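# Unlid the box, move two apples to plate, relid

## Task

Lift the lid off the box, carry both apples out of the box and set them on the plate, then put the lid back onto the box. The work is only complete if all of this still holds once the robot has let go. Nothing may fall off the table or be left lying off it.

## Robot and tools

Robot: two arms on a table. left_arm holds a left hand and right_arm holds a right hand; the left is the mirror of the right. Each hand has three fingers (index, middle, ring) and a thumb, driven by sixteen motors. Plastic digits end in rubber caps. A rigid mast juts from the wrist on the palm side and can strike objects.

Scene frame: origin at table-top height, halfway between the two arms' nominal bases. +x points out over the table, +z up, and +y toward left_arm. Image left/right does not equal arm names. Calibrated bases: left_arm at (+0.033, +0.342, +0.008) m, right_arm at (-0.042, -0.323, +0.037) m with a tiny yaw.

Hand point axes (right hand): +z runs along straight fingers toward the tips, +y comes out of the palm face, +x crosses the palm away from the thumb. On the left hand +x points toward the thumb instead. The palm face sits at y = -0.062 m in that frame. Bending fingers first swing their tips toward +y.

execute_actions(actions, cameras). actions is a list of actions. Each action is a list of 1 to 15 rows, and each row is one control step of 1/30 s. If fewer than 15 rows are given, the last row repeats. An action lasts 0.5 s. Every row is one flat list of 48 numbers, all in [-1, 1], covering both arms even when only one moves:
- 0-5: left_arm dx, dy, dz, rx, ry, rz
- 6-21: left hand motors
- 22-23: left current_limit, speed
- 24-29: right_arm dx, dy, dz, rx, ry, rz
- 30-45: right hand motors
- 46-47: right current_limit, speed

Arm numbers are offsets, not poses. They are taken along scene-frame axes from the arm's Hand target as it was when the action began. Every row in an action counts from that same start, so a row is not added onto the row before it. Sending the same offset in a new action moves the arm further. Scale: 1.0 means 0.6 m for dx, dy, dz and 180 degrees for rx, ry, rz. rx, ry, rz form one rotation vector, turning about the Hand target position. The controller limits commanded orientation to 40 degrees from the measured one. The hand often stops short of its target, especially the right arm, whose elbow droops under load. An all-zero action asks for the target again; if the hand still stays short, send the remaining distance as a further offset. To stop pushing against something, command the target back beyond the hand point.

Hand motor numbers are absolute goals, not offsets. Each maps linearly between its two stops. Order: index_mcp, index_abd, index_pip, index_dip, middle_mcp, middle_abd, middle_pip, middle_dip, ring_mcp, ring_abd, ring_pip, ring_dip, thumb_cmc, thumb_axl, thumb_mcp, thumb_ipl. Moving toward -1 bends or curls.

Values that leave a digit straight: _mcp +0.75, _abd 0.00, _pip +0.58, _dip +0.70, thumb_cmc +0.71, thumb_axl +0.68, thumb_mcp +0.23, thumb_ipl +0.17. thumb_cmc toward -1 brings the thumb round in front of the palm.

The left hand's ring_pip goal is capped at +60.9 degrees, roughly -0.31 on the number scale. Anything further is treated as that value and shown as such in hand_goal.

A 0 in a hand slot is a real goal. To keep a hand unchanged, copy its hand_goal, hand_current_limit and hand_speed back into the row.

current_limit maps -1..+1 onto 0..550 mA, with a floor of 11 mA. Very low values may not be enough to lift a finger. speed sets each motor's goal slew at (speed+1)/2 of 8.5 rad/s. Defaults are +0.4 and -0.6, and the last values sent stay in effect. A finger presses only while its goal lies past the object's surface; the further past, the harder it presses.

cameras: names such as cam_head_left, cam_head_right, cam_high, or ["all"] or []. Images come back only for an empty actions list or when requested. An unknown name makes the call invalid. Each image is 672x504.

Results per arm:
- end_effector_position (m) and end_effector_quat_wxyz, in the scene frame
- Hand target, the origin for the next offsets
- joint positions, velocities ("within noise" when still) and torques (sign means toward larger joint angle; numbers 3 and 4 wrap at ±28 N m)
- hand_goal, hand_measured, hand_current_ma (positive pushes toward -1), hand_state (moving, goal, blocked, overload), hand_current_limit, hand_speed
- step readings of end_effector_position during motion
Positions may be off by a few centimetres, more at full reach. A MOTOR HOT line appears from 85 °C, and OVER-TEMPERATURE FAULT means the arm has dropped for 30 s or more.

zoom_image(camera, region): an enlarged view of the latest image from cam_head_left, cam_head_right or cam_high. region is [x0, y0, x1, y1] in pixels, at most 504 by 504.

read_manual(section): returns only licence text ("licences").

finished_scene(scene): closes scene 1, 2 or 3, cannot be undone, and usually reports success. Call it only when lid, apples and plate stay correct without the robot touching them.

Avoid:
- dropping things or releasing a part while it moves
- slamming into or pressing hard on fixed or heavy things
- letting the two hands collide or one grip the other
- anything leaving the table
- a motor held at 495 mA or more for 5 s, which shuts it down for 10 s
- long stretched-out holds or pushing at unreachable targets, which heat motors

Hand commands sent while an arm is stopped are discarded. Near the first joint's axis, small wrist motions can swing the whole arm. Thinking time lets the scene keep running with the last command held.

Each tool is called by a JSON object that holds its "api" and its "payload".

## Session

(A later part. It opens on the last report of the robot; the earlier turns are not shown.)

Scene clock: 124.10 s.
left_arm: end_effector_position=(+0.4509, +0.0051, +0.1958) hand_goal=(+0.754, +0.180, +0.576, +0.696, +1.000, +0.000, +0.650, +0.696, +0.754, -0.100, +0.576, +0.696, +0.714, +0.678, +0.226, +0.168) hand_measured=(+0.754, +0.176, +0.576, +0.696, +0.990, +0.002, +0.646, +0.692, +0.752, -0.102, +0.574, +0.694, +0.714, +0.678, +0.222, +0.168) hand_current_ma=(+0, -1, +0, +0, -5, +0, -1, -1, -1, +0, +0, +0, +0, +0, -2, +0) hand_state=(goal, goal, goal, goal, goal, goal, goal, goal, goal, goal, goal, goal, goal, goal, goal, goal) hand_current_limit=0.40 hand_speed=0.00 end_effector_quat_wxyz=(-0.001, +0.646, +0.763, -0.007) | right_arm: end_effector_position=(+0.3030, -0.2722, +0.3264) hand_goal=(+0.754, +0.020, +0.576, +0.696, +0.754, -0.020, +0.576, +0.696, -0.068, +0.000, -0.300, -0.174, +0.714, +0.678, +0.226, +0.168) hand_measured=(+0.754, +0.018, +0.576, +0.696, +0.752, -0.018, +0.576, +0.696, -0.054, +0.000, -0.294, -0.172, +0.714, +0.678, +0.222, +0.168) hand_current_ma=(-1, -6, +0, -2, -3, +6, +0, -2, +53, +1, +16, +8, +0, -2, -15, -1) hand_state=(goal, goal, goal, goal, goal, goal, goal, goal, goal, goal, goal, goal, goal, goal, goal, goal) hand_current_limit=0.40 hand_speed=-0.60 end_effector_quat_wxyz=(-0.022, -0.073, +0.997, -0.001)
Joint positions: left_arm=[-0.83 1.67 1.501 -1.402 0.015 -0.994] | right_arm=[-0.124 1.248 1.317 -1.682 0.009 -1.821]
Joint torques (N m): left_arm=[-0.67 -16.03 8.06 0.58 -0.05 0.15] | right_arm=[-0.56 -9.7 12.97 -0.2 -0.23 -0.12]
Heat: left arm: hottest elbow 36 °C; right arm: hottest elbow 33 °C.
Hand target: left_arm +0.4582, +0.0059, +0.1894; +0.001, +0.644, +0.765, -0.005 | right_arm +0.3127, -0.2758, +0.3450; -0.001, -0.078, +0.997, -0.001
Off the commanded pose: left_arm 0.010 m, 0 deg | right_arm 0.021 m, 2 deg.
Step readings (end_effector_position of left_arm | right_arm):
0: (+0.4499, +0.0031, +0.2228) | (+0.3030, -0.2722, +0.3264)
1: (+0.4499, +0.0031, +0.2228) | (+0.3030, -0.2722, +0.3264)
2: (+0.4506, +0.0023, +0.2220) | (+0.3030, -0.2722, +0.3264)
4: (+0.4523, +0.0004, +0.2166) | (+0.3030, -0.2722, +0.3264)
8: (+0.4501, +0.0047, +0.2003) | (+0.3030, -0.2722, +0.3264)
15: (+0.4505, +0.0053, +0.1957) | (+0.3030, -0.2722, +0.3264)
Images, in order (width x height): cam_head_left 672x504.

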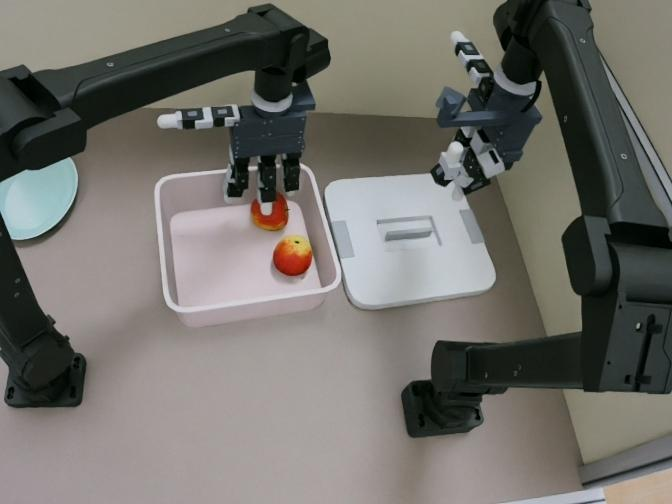

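{"api": "execute_actions", "payload": {"actions": [[[-0.01,0,-0.076,0,0,0,0.754,0.18,0.576,0.696,1,0,0.65,0.696,0.754,-0.1,0.576,0.696,0.714,0.678,0.226,0.168,0.4,0,0,0,0,0,0,0,0.754,0.02,0.576,0.696,0.754,-0.02,0.576,0.696,-0.068,0,-0.3,-0.174,0.714,0.678,0.226,0.168,0.4,-0.6]]], "cameras": ["cam_head_left"]}}

{"api": "zoom_image", "payload": {"camera": "cam_head_left", "region": [220, 160, 320, 260]}}

Scene clock: 125.13 s.
left_arm: end_effector_position=(+0.4463, +0.0061, +0.1613) hand_goal=(+0.754, +0.180, +0.576, +0.696, +1.000, +0.000, +0.650, +0.696, +0.754, -0.100, +0.576, +0.696, +0.714, +0.678, +0.226, +0.168) hand_measured=(+0.754, +0.176, +0.576, +0.696, +1.000, +0.004, +0.666, +0.704, +0.744, -0.108, +0.570, +0.694, +0.714, +0.678, +0.222, +0.168) hand_current_ma=(+0, -1, +0, +0, +0, +1, +12, +4, -6, -3, -2, +0, +0, +0, -2, +0) hand_state=(goal, goal, goal, goal, goal, goal, goal, goal, goal, goal, goal, goal, goal, goal, goal, goal) hand_current_limit=0.40 hand_speed=0.00 end_effector_quat_wxyz=(+0.008, +0.648, +0.762, -0.012) | right_arm: end_effector_position=(+0.3030, -0.2722, +0.3264) hand_goal=(+0.754, +0.020, +0.576, +0.696, +0.754, -0.020, +0.576, +0.696, -0.068, +0.000, -0.300, -0.174, +0.714, +0.678, +0.226, +0.168) hand_measured=(+0.754, +0.018, +0.576, +0.696, +0.752, -0.018, +0.576, +0.696, -0.054, +0.000, -0.294, -0.172, +0.714, +0.678, +0.222, +0.168) hand_current_ma=(-1, -6, +0, -2, -3, +6, +0, -2, +53, +1, +16, +8, +0, -2, -15, -1) hand_state=(goal, goal, goal, goal, goal, goal, goal, goal, goal, goal, goal, goal, goal, goal, goal, goal) hand_current_limit=0.40 hand_speed=-0.60 end_effector_quat_wxyz=(-0.022, -0.073, +0.997, -0.001)
Joint positions: left_arm=[-0.833 1.666 1.405 -1.29 0.021 -0.994] | right_arm=[-0.124 1.248 1.317 -1.682 0.009 -1.821]
Joint torques (N m): left_arm=[-1.03 -13.98 7.6 0.81 -0.31 0.06] | right_arm=[-0.56 -9.76 12.96 -0.18 -0.22 -0.12]
Heat: left arm: hottest elbow 36 °C; right arm: hottest elbow 33 °C.
Hand target: left_arm +0.4522, +0.0059, +0.1438; +0.001, +0.644, +0.765, -0.005 | right_arm +0.3127, -0.2758, +0.3450; -0.001, -0.078, +0.997, -0.001
Off the commanded pose: left_arm 0.018 m, 1 deg | right_arm 0.021 m, 2 deg.
Step readings (end_effector_position of left_arm | right_arm):
0: (+0.4509, +0.0051, +0.1958) | (+0.3030, -0.2722, +0.3264)
1: (+0.4508, +0.0052, +0.1955) | (+0.3030, -0.2722, +0.3264)
2: (+0.4514, +0.0046, +0.1932) | (+0.3030, -0.2722, +0.3264)
4: (+0.4502, +0.0043, +0.1863) | (+0.3030, -0.2722, +0.3264)
8: (+0.4462, +0.0042, +0.1711) | (+0.3030, -0.2722, +0.3264)
15: (+0.4463, +0.0061, +0.1615) | (+0.3030, -0.2722, +0.3264)
Images, in order (width x height): cam_head_left 672x504.

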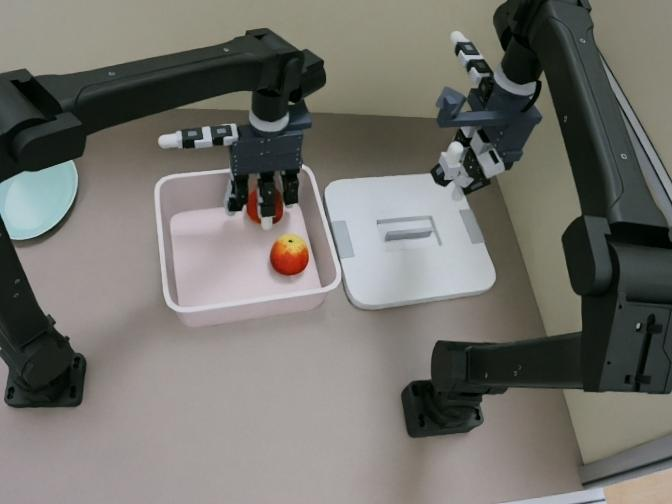

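Scaled by 5.040 from the camera's 672x504 image, which has a finer 960x720 frame.

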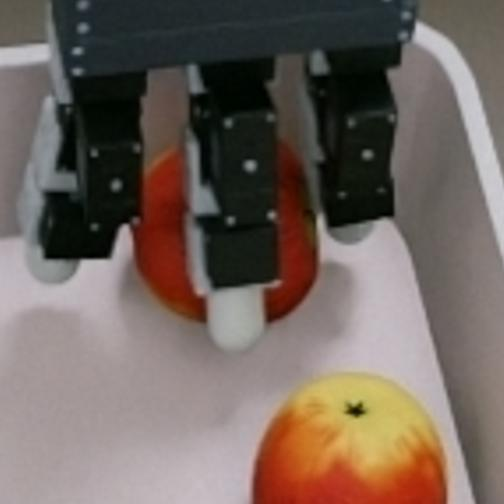

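{"api": "execute_actions", "payload": {"actions": [[[0.027,0,-0.004,0,0,0,0.754,0.18,0.576,0.696,1,0,0.88,0.696,0.754,-0.1,0.576,0.696,0.714,0.678,0.226,0.168,0.4,0,0,0,0,0,0,0,0.754,0.02,0.576,0.696,0.754,-0.02,0.576,0.696,-0.068,0,-0.3,-0.174,0.714,0.678,0.226,0.168,0.4,-0.6]]], "cameras": ["cam_head_left"]}}

{"api": "zoom_image", "payload": {"camera": "cam_head_left", "region": [220, 160, 320, 260]}}

Scene clock: 126.70 s.
left_arm: end_effector_position=(+0.4532, +0.0082, +0.1485) hand_goal=(+0.754, +0.180, +0.576, +0.696, +1.000, +0.000, +0.880, +0.696, +0.754, -0.100, +0.576, +0.696, +0.714, +0.678, +0.226, +0.168) hand_measured=(+0.754, +0.176, +0.576, +0.696, +1.000, +0.002, +0.880, +0.698, +0.754, -0.106, +0.576, +0.694, +0.714, +0.678, +0.222, +0.168) hand_current_ma=(+0, -1, +0, +0, +0, +0, +0, +1, +0, -2, +0, +0, +0, +0, -2, +0) hand_state=(goal, goal, goal, goal, goal, goal, goal, goal, goal, goal, goal, goal, goal, goal, goal, goal) hand_current_limit=0.40 hand_speed=0.00 end_effector_quat_wxyz=(+0.000, +0.649, +0.761, -0.010) | right_arm: end_effector_position=(+0.3030, -0.2722, +0.3264) hand_goal=(+0.754, +0.020, +0.576, +0.696, +0.754, -0.020, +0.576, +0.696, -0.068, +0.000, -0.300, -0.174, +0.714, +0.678, +0.226, +0.168) hand_measured=(+0.754, +0.018, +0.576, +0.696, +0.752, -0.018, +0.576, +0.696, -0.054, +0.000, -0.294, -0.172, +0.714, +0.678, +0.222, +0.168) hand_current_ma=(-1, -6, +0, -2, -3, +6, +0, -2, +53, +1, +16, +8, +0, -2, -15, -1) hand_state=(goal, goal, goal, goal, goal, goal, goal, goal, goal, goal, goal, goal, goal, goal, goal, goal) hand_current_limit=0.40 hand_speed=-0.60 end_effector_quat_wxyz=(-0.022, -0.073, +0.997, -0.001)
Joint positions: left_arm=[-0.82 1.693 1.405 -1.28 0.019 -0.979] | right_arm=[-0.124 1.248 1.317 -1.682 0.009 -1.821]
Joint torques (N m): left_arm=[-0.26 -13.98 10 0.34 -0.26 0.14] | right_arm=[-0.5 -9.76 12.97 -0.2 -0.22 -0.12]
Heat: left arm: hottest elbow 36 °C; right arm: hottest elbow 33 °C.
Hand target: left_arm +0.4684, +0.0059, +0.1414; +0.001, +0.644, +0.765, -0.005 | right_arm +0.3127, -0.2758, +0.3450; -0.001, -0.078, +0.997, -0.001
Off the commanded pose: left_arm 0.017 m, 1 deg | right_arm 0.021 m, 2 deg.
Step readings (end_effector_position of left_arm | right_arm):
0: (+0.4463, +0.0061, +0.1613) | (+0.3030, -0.2722, +0.3264)
1: (+0.4463, +0.0061, +0.1613) | (+0.3030, -0.2722, +0.3264)
2: (+0.4468, +0.0060, +0.1611) | (+0.3030, -0.2722, +0.3264)
4: (+0.4479, +0.0062, +0.1588) | (+0.3030, -0.2722, +0.3264)
8: (+0.4515, +0.0073, +0.1512) | (+0.3030, -0.2722, +0.3264)
15: (+0.4532, +0.0084, +0.1485) | (+0.3030, -0.2722, +0.3264)
Images, in order (width x height): cam_head_left 672x504.

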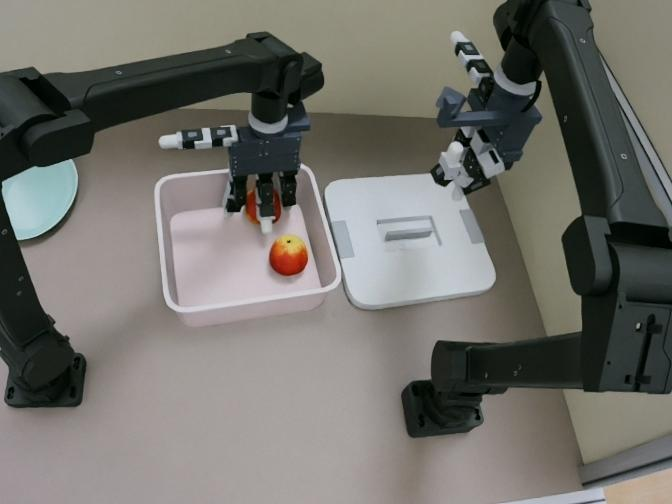

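Scaled by 5.040 from the camera's 672x504 image, which has a finer 960x720 frame.

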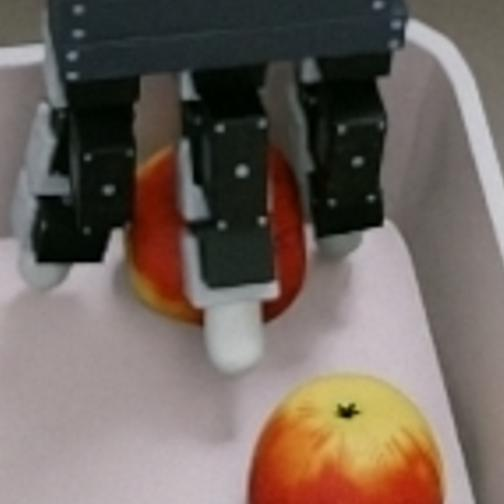

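{"api": "execute_actions", "payload": {"actions": [[[0,0,0.04,0,0,0,0.754,0.18,0.576,0.696,1,0,0.88,0.696,0.754,-0.1,0.576,0.696,0.714,0.678,0.226,0.168,0.4,0,0,0,0,0,0,0,0.754,0.02,0.576,0.696,0.754,-0.02,0.576,0.696,-0.068,0,-0.3,-0.174,0.714,0.678,0.226,0.168,0.4,-0.6]],[[0,0,0,0,0,0,0.754,0,0.576,0.696,1,0,0.88,0.696,0.754,0.0,0.576,0.696,0.714,0.678,0.226,0.168,0.2,-0.85,0,0,0,0,0,0,0.754,0.02,0.576,0.696,0.754,-0.02,0.576,0.696,-0.068,0,-0.3,-0.174,0.714,0.678,0.226,0.168,0.4,-0.6]]], "cameras": ["cam_head_left"]}}

{"api": "zoom_image", "payload": {"camera": "cam_head_left", "region": [220, 160, 320, 260]}}

Scene clock: 128.33 s.
left_arm: end_effector_position=(+0.4552, +0.0100, +0.1613) hand_goal=(+0.754, +0.000, +0.576, +0.696, +1.000, +0.000, +0.880, +0.696, +0.754, +0.000, +0.576, +0.696, +0.714, +0.678, +0.226, +0.168) hand_measured=(+0.754, +0.052, +0.576, +0.696, +0.996, +0.002, +0.880, +0.698, +0.754, -0.016, +0.576, +0.694, +0.714, +0.678, +0.222, +0.168) hand_current_ma=(+0, +63, +0, +0, -1, +0, +0, +1, +0, -9, +0, +0, +0, +0, -2, +0) hand_state=(goal, blocked, goal, goal, goal, goal, goal, goal, goal, goal, goal, goal, goal, goal, goal, goal) hand_current_limit=0.20 hand_speed=-0.85 end_effector_quat_wxyz=(-0.006, +0.647, +0.762, -0.007) | right_arm: end_effector_position=(+0.3030, -0.2722, +0.3264) hand_goal=(+0.754, +0.020, +0.576, +0.696, +0.754, -0.020, +0.576, +0.696, -0.068, +0.000, -0.300, -0.174, +0.714, +0.678, +0.226, +0.168) hand_measured=(+0.754, +0.018, +0.576, +0.696, +0.752, -0.018, +0.576, +0.696, -0.054, +0.000, -0.294, -0.172, +0.714, +0.678, +0.222, +0.168) hand_current_ma=(-1, -6, +0, -2, -3, +6, +0, -2, +53, +1, +16, +8, +0, -2, -15, -1) hand_state=(goal, goal, goal, goal, goal, goal, goal, goal, goal, goal, goal, goal, goal, goal, goal, goal) hand_current_limit=0.40 hand_speed=-0.60 end_effector_quat_wxyz=(-0.022, -0.073, +0.997, -0.001)
Joint positions: left_arm=[-0.817 1.693 1.44 -1.328 0.015 -0.979] | right_arm=[-0.124 1.248 1.317 -1.682 0.009 -1.821]
Joint torques (N m): left_arm=[-0.56 -15.5 10.78 -0.16 -0.11 0.14] | right_arm=[-0.56 -9.76 12.94 -0.21 -0.22 -0.13]
Heat: left arm: hottest elbow 36 °C; right arm: hottest elbow 34 °C.
Hand target: left_arm +0.4685, +0.0058, +0.1656; +0.001, +0.644, +0.765, -0.005 | right_arm +0.3127, -0.2758, +0.3450; -0.001, -0.078, +0.997, -0.001
Off the commanded pose: left_arm 0.015 m, 1 deg | right_arm 0.021 m, 2 deg.
Step readings (end_effector_position of left_arm | right_arm):
0: (+0.4532, +0.0082, +0.1485) | (+0.3030, -0.2722, +0.3264)
1: (+0.4533, +0.0081, +0.1487) | (+0.3030, -0.2722, +0.3264)
2: (+0.4535, +0.0079, +0.1494) | (+0.3030, -0.2722, +0.3264)
4: (+0.4535, +0.0084, +0.1518) | (+0.3030, -0.2722, +0.3264)
8: (+0.4548, +0.0091, +0.1584) | (+0.3030, -0.2722, +0.3264)
15: (+0.4567, +0.0077, +0.1615) | (+0.3030, -0.2722, +0.3264)
16: (+0.4564, +0.0080, +0.1615) | (+0.3030, -0.2722, +0.3264)
17: (+0.4562, +0.0082, +0.1614) | (+0.3030, -0.2722, +0.3264)
19: (+0.4557, +0.0088, +0.1613) | (+0.3030, -0.2722, +0.3264)
23: (+0.4553, +0.0095, +0.1614) | (+0.3030, -0.2722, +0.3264)
30: (+0.4552, +0.0100, +0.1613) | (+0.3030, -0.2722, +0.3264)
Images, in order (width x height): cam_head_left 672x504.

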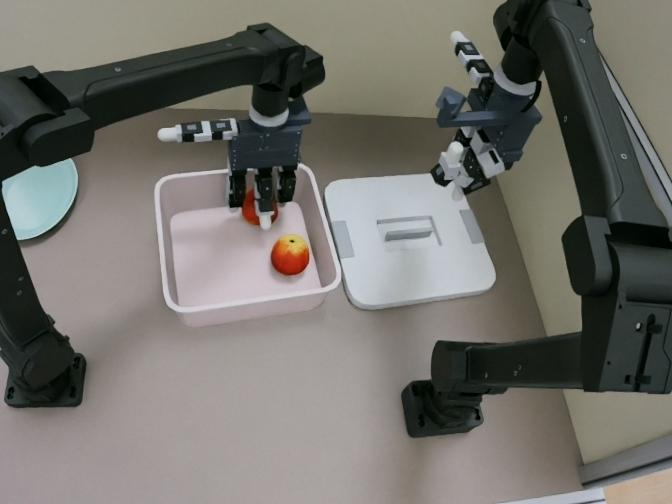

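Scaled by 5.040 from the camera's 672x504 image, which has a finer 960x720 frame.

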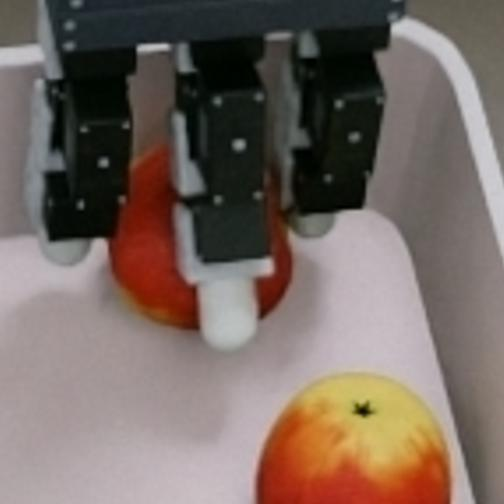

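{"api": "execute_actions", "payload": {"actions": [[[0.004,0,0,0,0,0,0.754,-0.2,0.576,0.696,1,0,0.66,0.696,0.754,0.2,0.576,0.696,0.714,0.678,0.226,0.168,0.72,-0.8,0,0,0,0,0,0,0.754,0.02,0.576,0.696,0.754,-0.02,0.576,0.696,-0.068,0,-0.3,-0.174,0.714,0.678,0.226,0.168,0.4,-0.6]],[[0.004,0,0.02,0,0,0,0.754,-0.2,0.576,0.696,1,0,0.66,0.696,0.754,0.2,0.576,0.696,0.714,0.678,0.226,0.168,0.72,-0.8,0,0,0,0,0,0,0.754,0.02,0.576,0.696,0.754,-0.02,0.576,0.696,-0.068,0,-0.3,-0.174,0.714,0.678,0.226,0.168,0.4,-0.6]]], "cameras": ["cam_head_left"]}}

{"api": "zoom_image", "payload": {"camera": "cam_head_left", "region": [220, 160, 320, 260]}}

Scene clock: 130.30 s.
left_arm: end_effector_position=(+0.4556, +0.0106, +0.1686) hand_goal=(+0.754, -0.200, +0.576, +0.696, +1.000, +0.000, +0.660, +0.696, +0.754, +0.200, +0.576, +0.696, +0.714, +0.678, +0.226, +0.168) hand_measured=(+0.744, -0.006, +0.572, +0.696, +1.000, +0.002, +0.710, +0.706, +0.732, +0.004, +0.564, +0.692, +0.714, +0.678, +0.222, +0.168) hand_current_ma=(-5, +473, -1, +0, +0, +0, +71, +6, -21, -473, -7, -1, +0, +0, -2, +0) hand_state=(goal, blocked, goal, goal, goal, goal, blocked, goal, blocked, blocked, goal, goal, goal, goal, goal, goal) hand_current_limit=0.72 hand_speed=-0.80 end_effector_quat_wxyz=(-0.011, +0.649, +0.761, -0.008) | right_arm: end_effector_position=(+0.3030, -0.2722, +0.3264) hand_goal=(+0.754, +0.020, +0.576, +0.696, +0.754, -0.020, +0.576, +0.696, -0.068, +0.000, -0.300, -0.174, +0.714, +0.678, +0.226, +0.168) hand_measured=(+0.754, +0.018, +0.576, +0.696, +0.752, -0.018, +0.576, +0.696, -0.054, +0.000, -0.294, -0.172, +0.714, +0.678, +0.222, +0.168) hand_current_ma=(-1, -6, +0, -2, -3, +6, +0, -2, +53, +1, +16, +8, +0, -2, -15, -1) hand_state=(goal, goal, goal, goal, goal, goal, goal, goal, goal, goal, goal, goal, goal, goal, goal, goal) hand_current_limit=0.40 hand_speed=-0.60 end_effector_quat_wxyz=(-0.022, -0.073, +0.997, -0.001)
Joint positions: left_arm=[-0.814 1.693 1.461 -1.359 0.018 -0.973] | right_arm=[-0.124 1.248 1.317 -1.682 0.009 -1.821]
Joint torques (N m): left_arm=[-0.26 -15.56 11.75 -0.25 -0.2 0.14] | right_arm=[-0.5 -9.64 12.96 -0.18 -0.22 -0.13]
Heat: left arm: hottest elbow 36 °C; right arm: hottest elbow 34 °C.
Hand target: left_arm +0.4731, +0.0057, +0.1776; +0.001, +0.644, +0.765, -0.005 | right_arm +0.3127, -0.2758, +0.3450; -0.001, -0.078, +0.997, -0.001
Off the commanded pose: left_arm 0.020 m, 2 deg | right_arm 0.021 m, 2 deg.
Step readings (end_effector_position of left_arm | right_arm):
0: (+0.4552, +0.0100, +0.1613) | (+0.3030, -0.2722, +0.3264)
1: (+0.4552, +0.0100, +0.1613) | (+0.3030, -0.2722, +0.3264)
2: (+0.4552, +0.0100, +0.1613) | (+0.3030, -0.2722, +0.3264)
4: (+0.4553, +0.0101, +0.1613) | (+0.3030, -0.2722, +0.3264)
8: (+0.4547, +0.0103, +0.1612) | (+0.3030, -0.2722, +0.3264)
15: (+0.4549, +0.0099, +0.1623) | (+0.3030, -0.2722, +0.3264)
16: (+0.4550, +0.0098, +0.1624) | (+0.3030, -0.2722, +0.3264)
17: (+0.4549, +0.0100, +0.1630) | (+0.3030, -0.2722, +0.3264)
19: (+0.4553, +0.0097, +0.1647) | (+0.3030, -0.2722, +0.3264)
23: (+0.4556, +0.0100, +0.1676) | (+0.3030, -0.2722, +0.3264)
30: (+0.4555, +0.0107, +0.1685) | (+0.3030, -0.2722, +0.3264)
Images, in order (width x height): cam_head_left 672x504.

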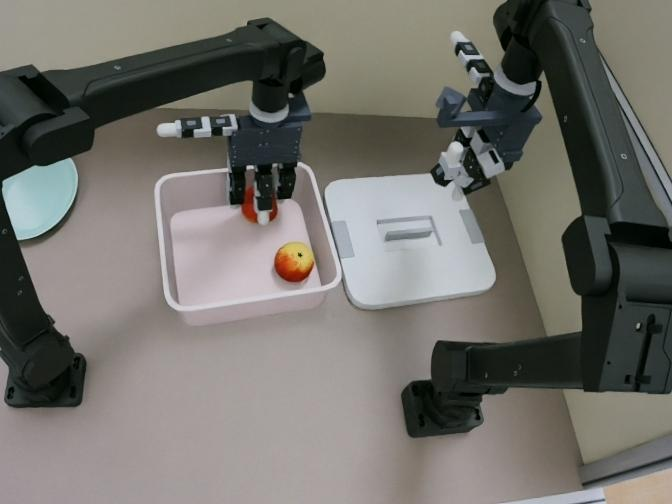

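Scaled by 5.040 from the camera's 672x504 image, which has a finer 960x720 frame.

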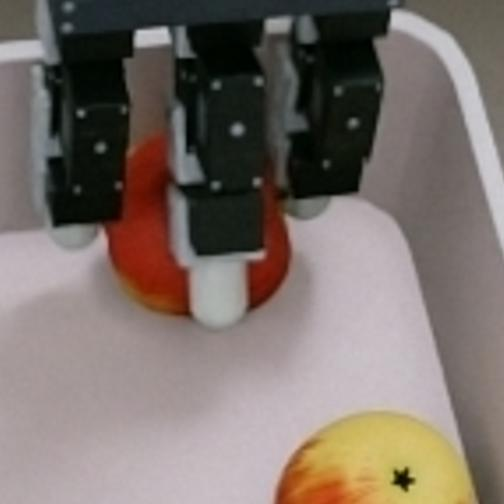

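{"api": "execute_actions", "payload": {"actions": [[[0,0,0.04,0,0,0,0.754,-0.2,0.576,0.696,1,0,0.66,0.696,0.754,0.2,0.576,0.696,0.714,0.678,0.226,0.168,0.72,-0.8,0,0,0,0,0,0,0.754,0.02,0.576,0.696,0.754,-0.02,0.576,0.696,-0.068,0,-0.3,-0.174,0.714,0.678,0.226,0.168,0.4,-0.6]]], "cameras": ["cam_head_left"]}}

{"api": "zoom_image", "payload": {"camera": "cam_head_left", "region": [220, 160, 320, 260]}}

Scene clock: 131.37 s.
left_arm: end_effector_position=(+0.4577, +0.0092, +0.1866) hand_goal=(+0.754, -0.200, +0.576, +0.696, +1.000, +0.000, +0.660, +0.696, +0.754, +0.200, +0.576, +0.696, +0.714, +0.678, +0.226, +0.168) hand_measured=(+0.744, -0.006, +0.572, +0.696, +1.000, +0.002, +0.706, +0.706, +0.730, +0.004, +0.562, +0.692, +0.714, +0.678, +0.222, +0.168) hand_current_ma=(-6, +473, -1, +0, +0, +0, +64, +6, -23, -473, -8, -1, +0, +0, -2, +0) hand_state=(goal, blocked, goal, goal, goal, goal, blocked, goal, blocked, blocked, goal, goal, goal, goal, goal, goal) hand_current_limit=0.72 hand_speed=-0.80 end_effector_quat_wxyz=(-0.014, +0.648, +0.761, -0.007) | right_arm: end_effector_position=(+0.3030, -0.2722, +0.3264) hand_goal=(+0.754, +0.020, +0.576, +0.696, +0.754, -0.020, +0.576, +0.696, -0.068, +0.000, -0.300, -0.174, +0.714, +0.678, +0.226, +0.168) hand_measured=(+0.754, +0.018, +0.576, +0.696, +0.752, -0.018, +0.576, +0.696, -0.054, +0.000, -0.294, -0.172, +0.714, +0.678, +0.222, +0.168) hand_current_ma=(-1, -6, +0, -2, -3, +6, +0, -2, +53, +1, +16, +8, +0, -2, -15, -1) hand_state=(goal, goal, goal, goal, goal, goal, goal, goal, goal, goal, goal, goal, goal, goal, goal, goal) hand_current_limit=0.40 hand_speed=-0.60 end_effector_quat_wxyz=(-0.022, -0.073, +0.997, -0.001)
Joint positions: left_arm=[-0.813 1.694 1.51 -1.414 0.018 -0.973] | right_arm=[-0.124 1.248 1.317 -1.682 0.009 -1.821]
Joint torques (N m): left_arm=[-0.38 -16.79 11.81 -0.25 -0.2 0.14] | right_arm=[-0.5 -9.7 12.96 -0.18 -0.22 -0.12]
Heat: left arm: hottest elbow 36 °C; right arm: hottest elbow 34 °C.
Hand target: left_arm +0.4731, +0.0057, +0.2016; +0.001, +0.644, +0.765, -0.005 | right_arm +0.3127, -0.2758, +0.3450; -0.001, -0.078, +0.997, -0.001
Off the commanded pose: left_arm 0.022 m, 2 deg | right_arm 0.021 m, 2 deg.
Step readings (end_effector_position of left_arm | right_arm):
0: (+0.4556, +0.0106, +0.1686) | (+0.3030, -0.2722, +0.3264)
1: (+0.4557, +0.0105, +0.1688) | (+0.3030, -0.2722, +0.3264)
2: (+0.4558, +0.0104, +0.1696) | (+0.3030, -0.2722, +0.3264)
4: (+0.4559, +0.0106, +0.1731) | (+0.3030, -0.2722, +0.3264)
8: (+0.4571, +0.0099, +0.1833) | (+0.3030, -0.2722, +0.3264)
15: (+0.4577, +0.0092, +0.1866) | (+0.3030, -0.2722, +0.3264)
Images, in order (width x height): cam_head_left 672x504.

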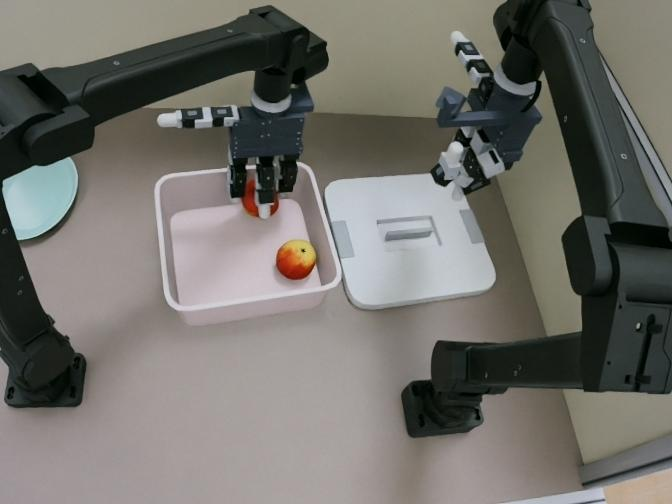

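Scaled by 5.040 from the camera's 672x504 image, which has a finer 960x720 frame.

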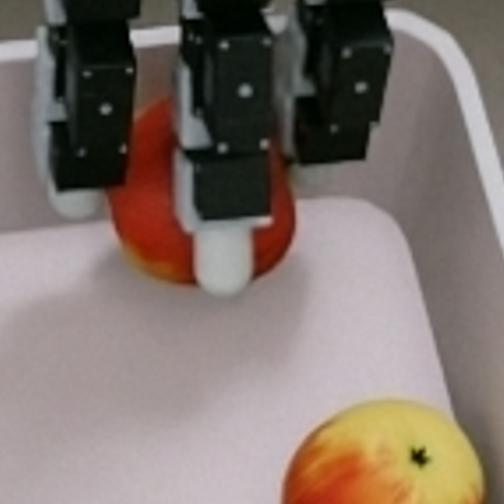

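{"api": "execute_actions", "payload": {"actions": [[[0,0,0.08,0,0,0,0.754,-0.2,0.576,0.696,1,0,0.66,0.696,0.754,0.2,0.576,0.696,0.714,0.678,0.226,0.168,0.72,-0.8,0,0,0,0,0,0,0.754,0.02,0.576,0.696,0.754,-0.02,0.576,0.696,-0.068,0,-0.3,-0.174,0.714,0.678,0.226,0.168,0.4,-0.6]],[[0,0,0.1,0,0,0,0.754,-0.2,0.576,0.696,1,0,0.66,0.696,0.754,0.2,0.576,0.696,0.714,0.678,0.226,0.168,0.72,-0.8,0,0,0,0,0,0,0.754,0.02,0.576,0.696,0.754,-0.02,0.576,0.696,-0.068,0,-0.3,-0.174,0.714,0.678,0.226,0.168,0.4,-0.6]],[[0.02,0.07,0.01,0,0,0,0.754,-0.2,0.576,0.696,1,0,0.66,0.696,0.754,0.2,0.576,0.696,0.714,0.678,0.226,0.168,0.72,-0.8,0,0,0,0,0,0,0.754,0.02,0.576,0.696,0.754,-0.02,0.576,0.696,-0.068,0,-0.3,-0.174,0.714,0.678,0.226,0.168,0.4,-0.6]],[[0.025,0.1,0,0,0,0,0.754,-0.2,0.576,0.696,1,0,0.66,0.696,0.754,0.2,0.576,0.696,0.714,0.678,0.226,0.168,0.72,-0.8,0,0,0,0,0,0,0.754,0.02,0.576,0.696,0.754,-0.02,0.576,0.696,-0.068,0,-0.3,-0.174,0.714,0.678,0.226,0.168,0.4,-0.6]]], "cameras": ["cam_head_left"]}}

Scene clock: 134.57 s.
left_arm: end_effector_position=(+0.5026, +0.1086, +0.3046) hand_goal=(+0.754, -0.200, +0.576, +0.696, +1.000, +0.000, +0.660, +0.696, +0.754, +0.200, +0.576, +0.696, +0.714, +0.678, +0.226, +0.168) hand_measured=(+0.740, -0.008, +0.570, +0.696, +1.000, +0.002, +0.696, +0.706, +0.726, +0.004, +0.560, +0.690, +0.714, +0.678, +0.222, +0.168) hand_current_ma=(-9, +473, -2, +0, +0, +0, +42, +6, -30, -473, -11, -2, +0, +0, -2, +0) hand_state=(goal, blocked, goal, goal, goal, goal, blocked, goal, blocked, blocked, goal, goal, goal, goal, goal, goal) hand_current_limit=0.72 hand_speed=-0.80 end_effector_quat_wxyz=(-0.003, +0.641, +0.768, -0.006) | right_arm: end_effector_position=(+0.3030, -0.2722, +0.3264) hand_goal=(+0.754, +0.020, +0.576, +0.696, +0.754, -0.020, +0.576, +0.696, -0.068, +0.000, -0.300, -0.174, +0.714, +0.678, +0.226, +0.168) hand_measured=(+0.754, +0.018, +0.576, +0.696, +0.752, -0.018, +0.576, +0.696, -0.054, +0.000, -0.294, -0.172, +0.714, +0.678, +0.222, +0.168) hand_current_ma=(-1, -6, +0, -2, -3, +6, +0, -2, +53, +1, +16, +8, +0, -2, -15, -1) hand_state=(goal, goal, goal, goal, goal, goal, goal, goal, goal, goal, goal, goal, goal, goal, goal, goal) hand_current_limit=0.40 hand_speed=-0.60 end_effector_quat_wxyz=(-0.022, -0.073, +0.997, -0.001)
Joint positions: left_arm=[-0.603 1.589 1.687 -1.676 0.012 -0.781] | right_arm=[-0.124 1.248 1.317 -1.682 0.009 -1.821]
Joint torques (N m): left_arm=[-1.73 -17.61 8.54 -0.08 -0.03 0.14] | right_arm=[-0.5 -9.64 12.96 -0.2 -0.22 -0.12]
Heat: left arm: hottest elbow 36 °C; right arm: hottest elbow 34 °C.
Hand target: left_arm +0.5002, +0.1078, +0.3155; +0.001, +0.644, +0.765, -0.005 | right_arm +0.3127, -0.2758, +0.3450; -0.001, -0.078, +0.997, -0.001
Off the commanded pose: left_arm 0.011 m, 1 deg | right_arm 0.021 m, 2 deg.
joint sent to its limit (left arm) — joint 4 (wrist pitch), lower limit. The joint targets still meet the commanded pose.
Step readings (end_effector_position of left_arm | right_arm):
0: (+0.4577, +0.0092, +0.1866) | (+0.3030, -0.2722, +0.3264)
1: (+0.4577, +0.0093, +0.1871) | (+0.3030, -0.2722, +0.3264)
2: (+0.4579, +0.0090, +0.1888) | (+0.3030, -0.2722, +0.3264)
4: (+0.4573, +0.0101, +0.1965) | (+0.3030, -0.2722, +0.3264)
8: (+0.4594, +0.0088, +0.2184) | (+0.3030, -0.2722, +0.3264)
15: (+0.4626, +0.0054, +0.2293) | (+0.3030, -0.2722, +0.3264)
16: (+0.4623, +0.0057, +0.2297) | (+0.3030, -0.2722, +0.3264)
17: (+0.4615, +0.0065, +0.2320) | (+0.3030, -0.2722, +0.3264)
19: (+0.4593, +0.0093, +0.2424) | (+0.3030, -0.2722, +0.3264)
23: (+0.4610, +0.0079, +0.2736) | (+0.3030, -0.2722, +0.3264)
30: (+0.4656, +0.0030, +0.2919) | (+0.3030, -0.2722, +0.3264)
31: (+0.4652, +0.0037, +0.2918) | (+0.3030, -0.2722, +0.3264)
32: (+0.4656, +0.0047, +0.2918) | (+0.3030, -0.2722, +0.3264)
34: (+0.4686, +0.0094, +0.2928) | (+0.3030, -0.2722, +0.3264)
38: (+0.4801, +0.0292, +0.2966) | (+0.3030, -0.2722, +0.3264)
45: (+0.4886, +0.0503, +0.3061) | (+0.3030, -0.2722, +0.3264)
46: (+0.4883, +0.0501, +0.3060) | (+0.3030, -0.2722, +0.3264)
47: (+0.4892, +0.0511, +0.3051) | (+0.3030, -0.2722, +0.3264)
49: (+0.4891, +0.0569, +0.3011) | (+0.3030, -0.2722, +0.3264)
53: (+0.4912, +0.0861, +0.2975) | (+0.3030, -0.2722, +0.3264)
60: (+0.5031, +0.1125, +0.3052) | (+0.3030, -0.2722, +0.3264)
Images, in order (width x height): cam_head_left 672x504.

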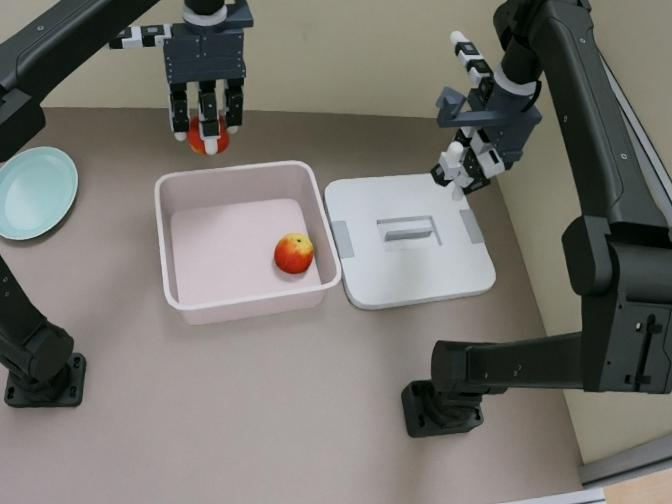

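{"api": "execute_actions", "payload": {"actions": [[[0.024,0.12,0,0,0,0.0065,0.754,-0.2,0.576,0.696,1,0,0.66,0.696,0.754,0.2,0.576,0.696,0.714,0.678,0.226,0.168,0.72,-0.8,0,0,0,0,0,0,0.754,0.02,0.576,0.696,0.754,-0.02,0.576,0.696,-0.068,0,-0.3,-0.174,0.714,0.678,0.226,0.168,0.4,-0.6]],[[0.024,0.12,0,0,0,0.0065,0.754,-0.2,0.576,0.696,1,0,0.66,0.696,0.754,0.2,0.576,0.696,0.714,0.678,0.226,0.168,0.72,-0.8,0,0,0,0,0,0,0.754,0.02,0.576,0.696,0.754,-0.02,0.576,0.696,-0.068,0,-0.3,-0.174,0.714,0.678,0.226,0.168,0.4,-0.6]],[[0.024,0.12,0,0,0,0.0065,0.754,-0.2,0.576,0.696,1,0,0.66,0.696,0.754,0.2,0.576,0.696,0.714,0.678,0.226,0.168,0.72,-0.8,0,0,0,0,0,0,0.754,0.02,0.576,0.696,0.754,-0.02,0.576,0.696,-0.068,0,-0.3,-0.174,0.714,0.678,0.226,0.168,0.4,-0.6]],[[0.024,0.12,0,0,0,0.0065,0.754,-0.2,0.576,0.696,1,0,0.66,0.696,0.754,0.2,0.576,0.696,0.714,0.678,0.226,0.168,0.72,-0.8,0,0,0,0,0,0,0.754,0.02,0.576,0.696,0.754,-0.02,0.576,0.696,-0.068,0,-0.3,-0.174,0.714,0.678,0.226,0.168,0.4,-0.6]],[[0.024,0.11,-0.02,0,0,0.0065,0.754,-0.2,0.576,0.696,1,0,0.66,0.696,0.754,0.2,0.576,0.696,0.714,0.678,0.226,0.168,0.72,-0.8,0,0,0,0,0,0,0.754,0.02,0.576,0.696,0.754,-0.02,0.576,0.696,-0.068,0,-0.3,-0.174,0.714,0.678,0.226,0.168,0.4,-0.6]]], "cameras": ["cam_head_left","cam_high"]}}

{"api": "zoom_image", "payload": {"camera": "cam_high", "region": [320, 50, 470, 180]}}

Scene clock: 138.33 s.
left_arm: end_effector_position=(+0.5553, +0.4633, +0.2883) hand_goal=(+0.754, -0.200, +0.576, +0.696, +1.000, +0.000, +0.660, +0.696, +0.754, +0.200, +0.576, +0.696, +0.714, +0.678, +0.226, +0.168) hand_measured=(+0.740, -0.008, +0.570, +0.696, +1.000, +0.000, +0.692, +0.706, +0.726, +0.004, +0.560, +0.690, +0.712, +0.678, +0.222, +0.168) hand_current_ma=(-10, +473, -2, +0, +0, +0, +36, +6, -33, -473, -12, -2, +0, +0, -2, +0) hand_state=(goal, blocked, goal, goal, goal, goal, blocked, goal, blocked, blocked, goal, goal, goal, goal, goal, goal) hand_current_limit=0.72 hand_speed=-0.80 end_effector_quat_wxyz=(-0.012, +0.599, +0.800, -0.022) | right_arm: end_effector_position=(+0.3030, -0.2722, +0.3264) hand_goal=(+0.754, +0.020, +0.576, +0.696, +0.754, -0.020, +0.576, +0.696, -0.068, +0.000, -0.300, -0.174, +0.714, +0.678, +0.226, +0.168) hand_measured=(+0.754, +0.018, +0.576, +0.696, +0.752, -0.018, +0.576, +0.696, -0.054, +0.000, -0.294, -0.172, +0.714, +0.678, +0.222, +0.168) hand_current_ma=(-1, -6, +0, -2, -3, +6, +0, -2, +53, +1, +16, +8, +0, -2, -15, -1) hand_state=(goal, goal, goal, goal, goal, goal, goal, goal, goal, goal, goal, goal, goal, goal, goal, goal) hand_current_limit=0.40 hand_speed=-0.60 end_effector_quat_wxyz=(-0.022, -0.073, +0.997, -0.001)
Joint positions: left_arm=[0.172 1.556 1.613 -1.676 0.012 -0.112] | right_arm=[-0.124 1.248 1.317 -1.682 0.009 -1.821]
Joint torques (N m): left_arm=[-2.02 -14.27 11.92 0.24 -0.02 0.15] | right_arm=[-0.56 -9.7 12.97 -0.18 -0.22 -0.13]
Heat: left arm: hottest elbow 36 °C; right arm: hottest elbow 34 °C.
Hand target: left_arm +0.5722, +0.4617, +0.3034; +0.001, +0.604, +0.797, -0.005 | right_arm +0.3127, -0.2758, +0.3450; -0.001, -0.078, +0.997, -0.001
Off the commanded pose: left_arm 0.023 m, 3 deg | right_arm 0.021 m, 2 deg.
Step readings (end_effector_position of left_arm | right_arm):
0: (+0.5026, +0.1086, +0.3046) | (+0.3030, -0.2722, +0.3264)
1: (+0.5024, +0.1088, +0.3044) | (+0.3030, -0.2722, +0.3264)
2: (+0.5038, +0.1117, +0.3038) | (+0.3030, -0.2722, +0.3264)
4: (+0.5047, +0.1195, +0.3007) | (+0.3030, -0.2722, +0.3264)
8: (+0.5076, +0.1563, +0.2981) | (+0.3030, -0.2722, +0.3264)
15: (+0.5168, +0.1869, +0.3058) | (+0.3030, -0.2722, +0.3264)
16: (+0.5168, +0.1860, +0.3057) | (+0.3030, -0.2722, +0.3264)
17: (+0.5174, +0.1876, +0.3049) | (+0.3030, -0.2722, +0.3264)
19: (+0.5185, +0.1935, +0.3026) | (+0.3030, -0.2722, +0.3264)
23: (+0.5234, +0.2291, +0.3005) | (+0.3030, -0.2722, +0.3264)
30: (+0.5302, +0.2597, +0.3038) | (+0.3030, -0.2722, +0.3264)
31: (+0.5303, +0.2584, +0.3035) | (+0.3030, -0.2722, +0.3264)
32: (+0.5309, +0.2600, +0.3033) | (+0.3030, -0.2722, +0.3264)
34: (+0.5331, +0.2658, +0.3025) | (+0.3030, -0.2722, +0.3264)
38: (+0.5389, +0.3017, +0.3023) | (+0.3030, -0.2722, +0.3264)
45: (+0.5425, +0.3326, +0.3031) | (+0.3030, -0.2722, +0.3264)
46: (+0.5427, +0.3314, +0.3028) | (+0.3030, -0.2722, +0.3264)
47: (+0.5430, +0.3329, +0.3025) | (+0.3030, -0.2722, +0.3264)
49: (+0.5447, +0.3388, +0.3021) | (+0.3030, -0.2722, +0.3264)
53: (+0.5459, +0.3749, +0.3023) | (+0.3030, -0.2722, +0.3264)
60: (+0.5447, +0.4046, +0.3029) | (+0.3030, -0.2722, +0.3264)
61: (+0.5450, +0.4033, +0.3027) | (+0.3030, -0.2722, +0.3264)
62: (+0.5451, +0.4044, +0.3020) | (+0.3030, -0.2722, +0.3264)
64: (+0.5472, +0.4094, +0.3009) | (+0.3030, -0.2722, +0.3264)
68: (+0.5499, +0.4401, +0.2949) | (+0.3030, -0.2722, +0.3264)
75: (+0.5519, +0.4669, +0.2853) | (+0.3030, -0.2722, +0.3264)
Images, in order (width x height): cam_head_left 672x504, cam_high 672x504.

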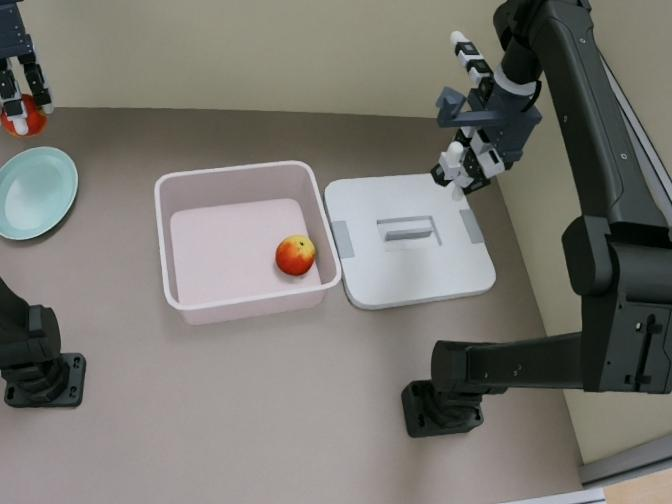

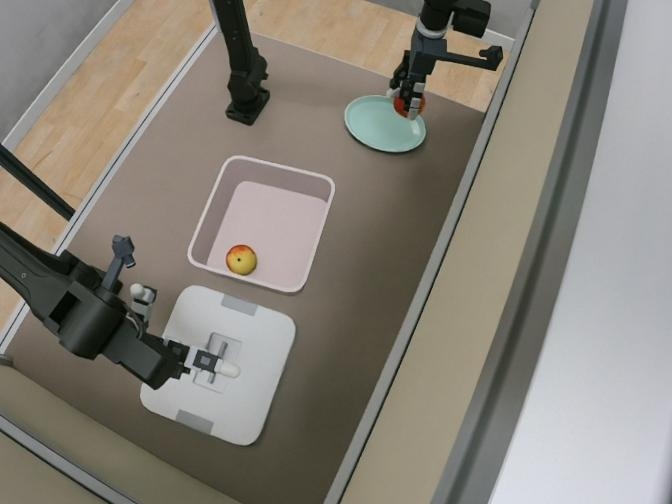

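Scaled by 3.360 from the camera's 672x504 image, which has a finer 960x720 frame.

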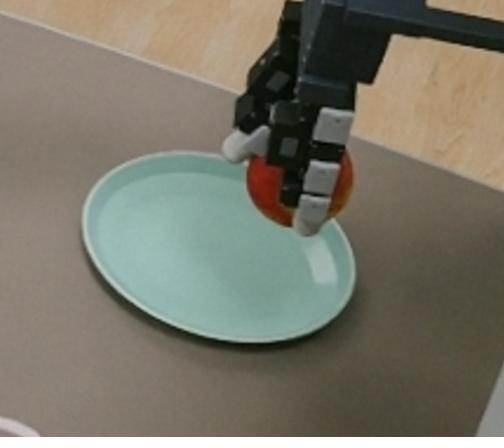

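{"api": "execute_actions", "payload": {"actions": [[[0.01,0.005,-0.11,0,0,0,0.754,-0.2,0.576,0.696,1,0,0.66,0.696,0.754,0.2,0.576,0.696,0.714,0.678,0.226,0.168,0.72,-0.8,0,0,0,0,0,0,0.754,0.02,0.576,0.696,0.754,-0.02,0.576,0.696,-0.068,0,-0.3,-0.174,0.714,0.678,0.226,0.168,0.4,-0.6]],[[0,0,-0.08,0,0,0,0.754,-0.2,0.576,0.696,1,0,0.66,0.696,0.754,0.2,0.576,0.696,0.714,0.678,0.226,0.168,0.72,-0.8,0,0,0,0,0,0,0.754,0.02,0.576,0.696,0.754,-0.02,0.576,0.696,-0.068,0,-0.3,-0.174,0.714,0.678,0.226,0.168,0.4,-0.6]]], "cameras": ["cam_head_left","cam_high"]}}

{"api": "zoom_image", "payload": {"camera": "cam_high", "region": [320, 50, 470, 180]}}

Scene clock: 139.93 s.
left_arm: end_effector_position=(+0.5699, +0.4655, +0.1890) hand_goal=(+0.754, -0.200, +0.576, +0.696, +1.000, +0.000, +0.660, +0.696, +0.754, +0.200, +0.576, +0.696, +0.714, +0.678, +0.226, +0.168) hand_measured=(+0.740, -0.008, +0.570, +0.696, +1.000, +0.000, +0.692, +0.706, +0.726, +0.004, +0.560, +0.690, +0.712, +0.678, +0.222, +0.168) hand_current_ma=(-10, +473, -2, +0, +0, +0, +35, +6, -33, -473, -12, -2, +0, +0, -2, +0) hand_state=(goal, blocked, goal, goal, goal, goal, blocked, goal, blocked, blocked, goal, goal, goal, goal, goal, goal) hand_current_limit=0.72 hand_speed=-0.80 end_effector_quat_wxyz=(-0.003, +0.601, +0.799, -0.012) | right_arm: end_effector_position=(+0.3030, -0.2722, +0.3264) hand_goal=(+0.754, +0.020, +0.576, +0.696, +0.754, -0.020, +0.576, +0.696, -0.068, +0.000, -0.300, -0.174, +0.714, +0.678, +0.226, +0.168) hand_measured=(+0.754, +0.018, +0.576, +0.696, +0.752, -0.018, +0.576, +0.696, -0.054, +0.000, -0.294, -0.172, +0.714, +0.678, +0.222, +0.168) hand_current_ma=(-1, -6, +0, -2, -3, +6, +0, -2, +53, +1, +16, +8, +0, -2, -15, -1) hand_state=(goal, goal, goal, goal, goal, goal, goal, goal, goal, goal, goal, goal, goal, goal, goal, goal) hand_current_limit=0.40 hand_speed=-0.60 end_effector_quat_wxyz=(-0.022, -0.073, +0.997, -0.001)
Joint positions: left_arm=[0.172 1.596 1.394 -1.391 0.012 -0.108] | right_arm=[-0.124 1.248 1.317 -1.682 0.009 -1.821]
Joint torques (N m): left_arm=[-1.73 -15.03 8.85 0.57 0 0.14] | right_arm=[-0.56 -9.76 12.94 -0.2 -0.23 -0.13]
Heat: left arm: hottest elbow 36 °C; right arm: hottest elbow 34 °C.
Hand target: left_arm +0.5782, +0.4647, +0.1894; +0.001, +0.604, +0.797, -0.005 | right_arm +0.3127, -0.2758, +0.3450; -0.001, -0.078, +0.997, -0.001
Off the commanded pose: left_arm 0.008 m, 1 deg | right_arm 0.021 m, 2 deg.
Step readings (end_effector_position of left_arm | right_arm):
0: (+0.5553, +0.4633, +0.2883) | (+0.3030, -0.2722, +0.3264)
1: (+0.5557, +0.4634, +0.2884) | (+0.3030, -0.2722, +0.3264)
2: (+0.5569, +0.4636, +0.2875) | (+0.3030, -0.2722, +0.3264)
4: (+0.5641, +0.4648, +0.2818) | (+0.3030, -0.2722, +0.3264)
8: (+0.5695, +0.4655, +0.2553) | (+0.3030, -0.2722, +0.3264)
15: (+0.5689, +0.4653, +0.2346) | (+0.3030, -0.2722, +0.3264)
16: (+0.5697, +0.4654, +0.2348) | (+0.3030, -0.2722, +0.3264)
17: (+0.5709, +0.4656, +0.2334) | (+0.3030, -0.2722, +0.3264)
19: (+0.5740, +0.4662, +0.2256) | (+0.3030, -0.2722, +0.3264)
23: (+0.5699, +0.4655, +0.2004) | (+0.3030, -0.2722, +0.3264)
30: (+0.5691, +0.4653, +0.1887) | (+0.3030, -0.2722, +0.3264)
Images, in order (width x height): cam_head_left 672x504, cam_high 672x504.

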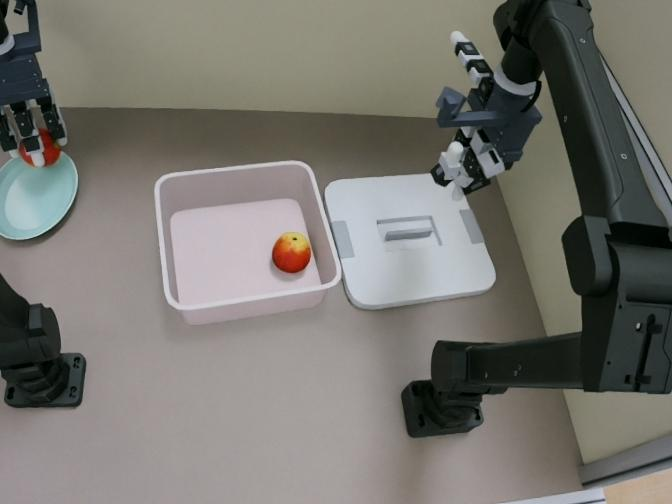

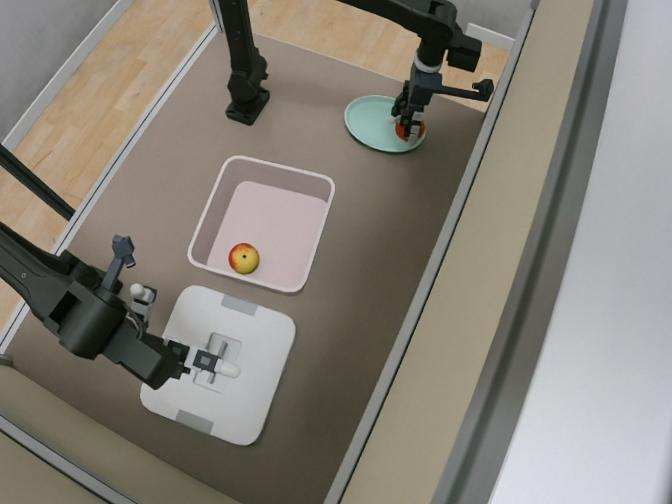

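Scaled by 3.360 from the camera's 672x504 image, which has a finer 960x720 frame.

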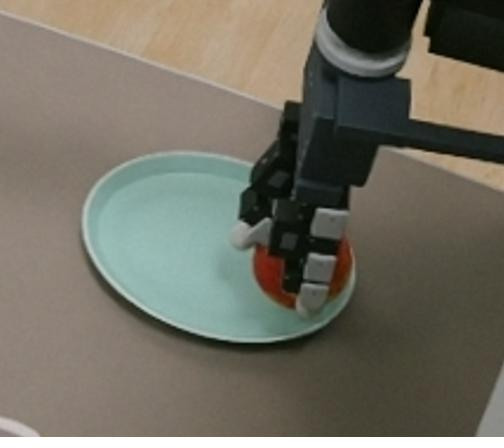

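{"api": "execute_actions", "payload": {"actions": [[[-0.046,0.012,-0.01,0,0,0,0.754,-0.2,0.576,0.696,1,0,0.66,0.696,0.754,0.2,0.576,0.696,0.714,0.678,0.226,0.168,0.72,-0.8,0,0,0,0,0,0,0.754,0.02,0.576,0.696,0.754,-0.02,0.576,0.696,-0.068,0,-0.3,-0.174,0.714,0.678,0.226,0.168,0.4,-0.6]],[[0,0,-0.025,0,0,0,0.754,-0.2,0.576,0.696,1,0,0.66,0.696,0.754,0.2,0.576,0.696,0.714,0.678,0.226,0.168,0.72,-0.8,0,0,0,0,0,0,0.754,0.02,0.576,0.696,0.754,-0.02,0.576,0.696,-0.068,0,-0.3,-0.174,0.714,0.678,0.226,0.168,0.4,-0.6]]], "cameras": ["cam_head_left","cam_high"]}}

{"api": "zoom_image", "payload": {"camera": "cam_high", "region": [320, 50, 470, 180]}}

Scene clock: 141.87 s.
left_arm: end_effector_position=(+0.5491, +0.4650, +0.1656) hand_goal=(+0.754, -0.200, +0.576, +0.696, +1.000, +0.000, +0.660, +0.696, +0.754, +0.200, +0.576, +0.696, +0.714, +0.678, +0.226, +0.168) hand_measured=(+0.740, -0.008, +0.570, +0.696, +1.000, +0.000, +0.690, +0.706, +0.724, +0.004, +0.560, +0.690, +0.712, +0.678, +0.222, +0.168) hand_current_ma=(-10, +473, -3, +0, +0, +0, +32, +6, -33, -473, -12, -2, +0, +0, -2, +0) hand_state=(goal, blocked, goal, goal, goal, goal, blocked, goal, blocked, blocked, goal, goal, goal, goal, goal, goal) hand_current_limit=0.72 hand_speed=-0.80 end_effector_quat_wxyz=(-0.005, +0.608, +0.794, -0.015) | right_arm: end_effector_position=(+0.3030, -0.2722, +0.3264) hand_goal=(+0.754, +0.020, +0.576, +0.696, +0.754, -0.020, +0.576, +0.696, -0.068, +0.000, -0.300, -0.174, +0.714, +0.678, +0.226, +0.168) hand_measured=(+0.754, +0.018, +0.576, +0.696, +0.752, -0.018, +0.576, +0.696, -0.054, +0.000, -0.294, -0.172, +0.714, +0.678, +0.222, +0.168) hand_current_ma=(-1, -6, +0, -2, -3, +6, +0, -2, +53, +1, +16, +8, +0, -2, -15, -1) hand_state=(goal, goal, goal, goal, goal, goal, goal, goal, goal, goal, goal, goal, goal, goal, goal, goal) hand_current_limit=0.40 hand_speed=-0.60 end_effector_quat_wxyz=(-0.022, -0.073, +0.997, -0.001)
Joint positions: left_arm=[0.182 1.561 1.291 -1.329 0.012 -0.081] | right_arm=[-0.124 1.248 1.317 -1.682 0.009 -1.821]
Joint torques (N m): left_arm=[-0.5 -15.74 7.46 0.76 -0.01 0.14] | right_arm=[-0.62 -9.7 12.94 -0.17 -0.22 -0.13]
Heat: left arm: hottest elbow 36 °C; right arm: hottest elbow 34 °C.
Hand target: left_arm +0.5507, +0.4719, +0.1687; +0.001, +0.604, +0.797, -0.005 | right_arm +0.3127, -0.2758, +0.3450; -0.001, -0.078, +0.997, -0.001
Off the commanded pose: left_arm 0.008 m, 1 deg | right_arm 0.021 m, 2 deg.
Step readings (end_effector_position of left_arm | right_arm):
0: (+0.5699, +0.4655, +0.1890) | (+0.3030, -0.2722, +0.3264)
1: (+0.5698, +0.4654, +0.1888) | (+0.3030, -0.2722, +0.3264)
2: (+0.5696, +0.4654, +0.1876) | (+0.3030, -0.2722, +0.3264)
4: (+0.5676, +0.4652, +0.1829) | (+0.3030, -0.2722, +0.3264)
8: (+0.5518, +0.4656, +0.1688) | (+0.3030, -0.2722, +0.3264)
15: (+0.5470, +0.4649, +0.1664) | (+0.3030, -0.2722, +0.3264)
16: (+0.5471, +0.4647, +0.1673) | (+0.3030, -0.2722, +0.3264)
17: (+0.5474, +0.4647, +0.1678) | (+0.3030, -0.2722, +0.3264)
19: (+0.5484, +0.4648, +0.1674) | (+0.3030, -0.2722, +0.3264)
23: (+0.5488, +0.4651, +0.1656) | (+0.3030, -0.2722, +0.3264)
30: (+0.5491, +0.4650, +0.1656) | (+0.3030, -0.2722, +0.3264)
Images, in order (width x height): cam_head_left 672x504, cam_high 672x504.

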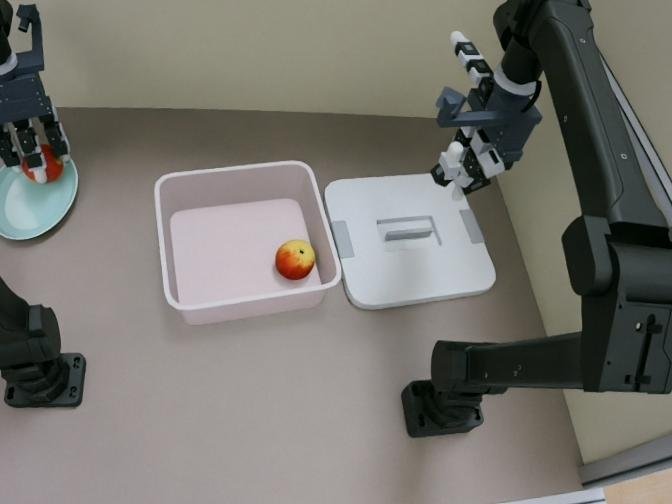

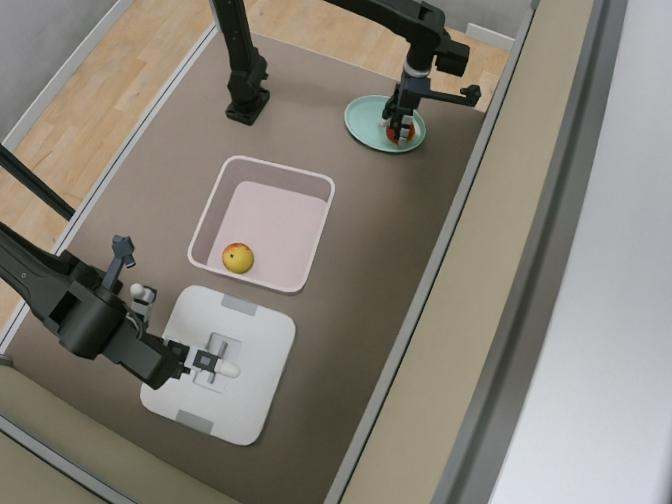

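Scaled by 3.360 from the camera's 672x504 image, which has a finer 960x720 frame.

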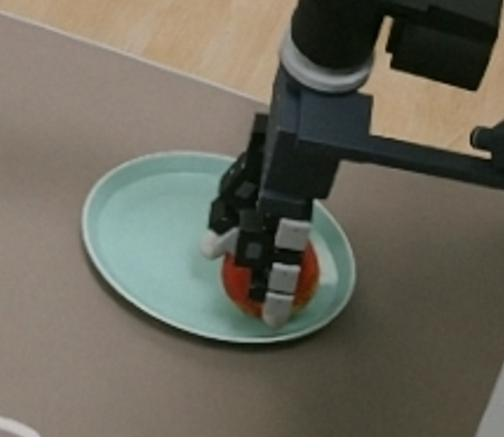

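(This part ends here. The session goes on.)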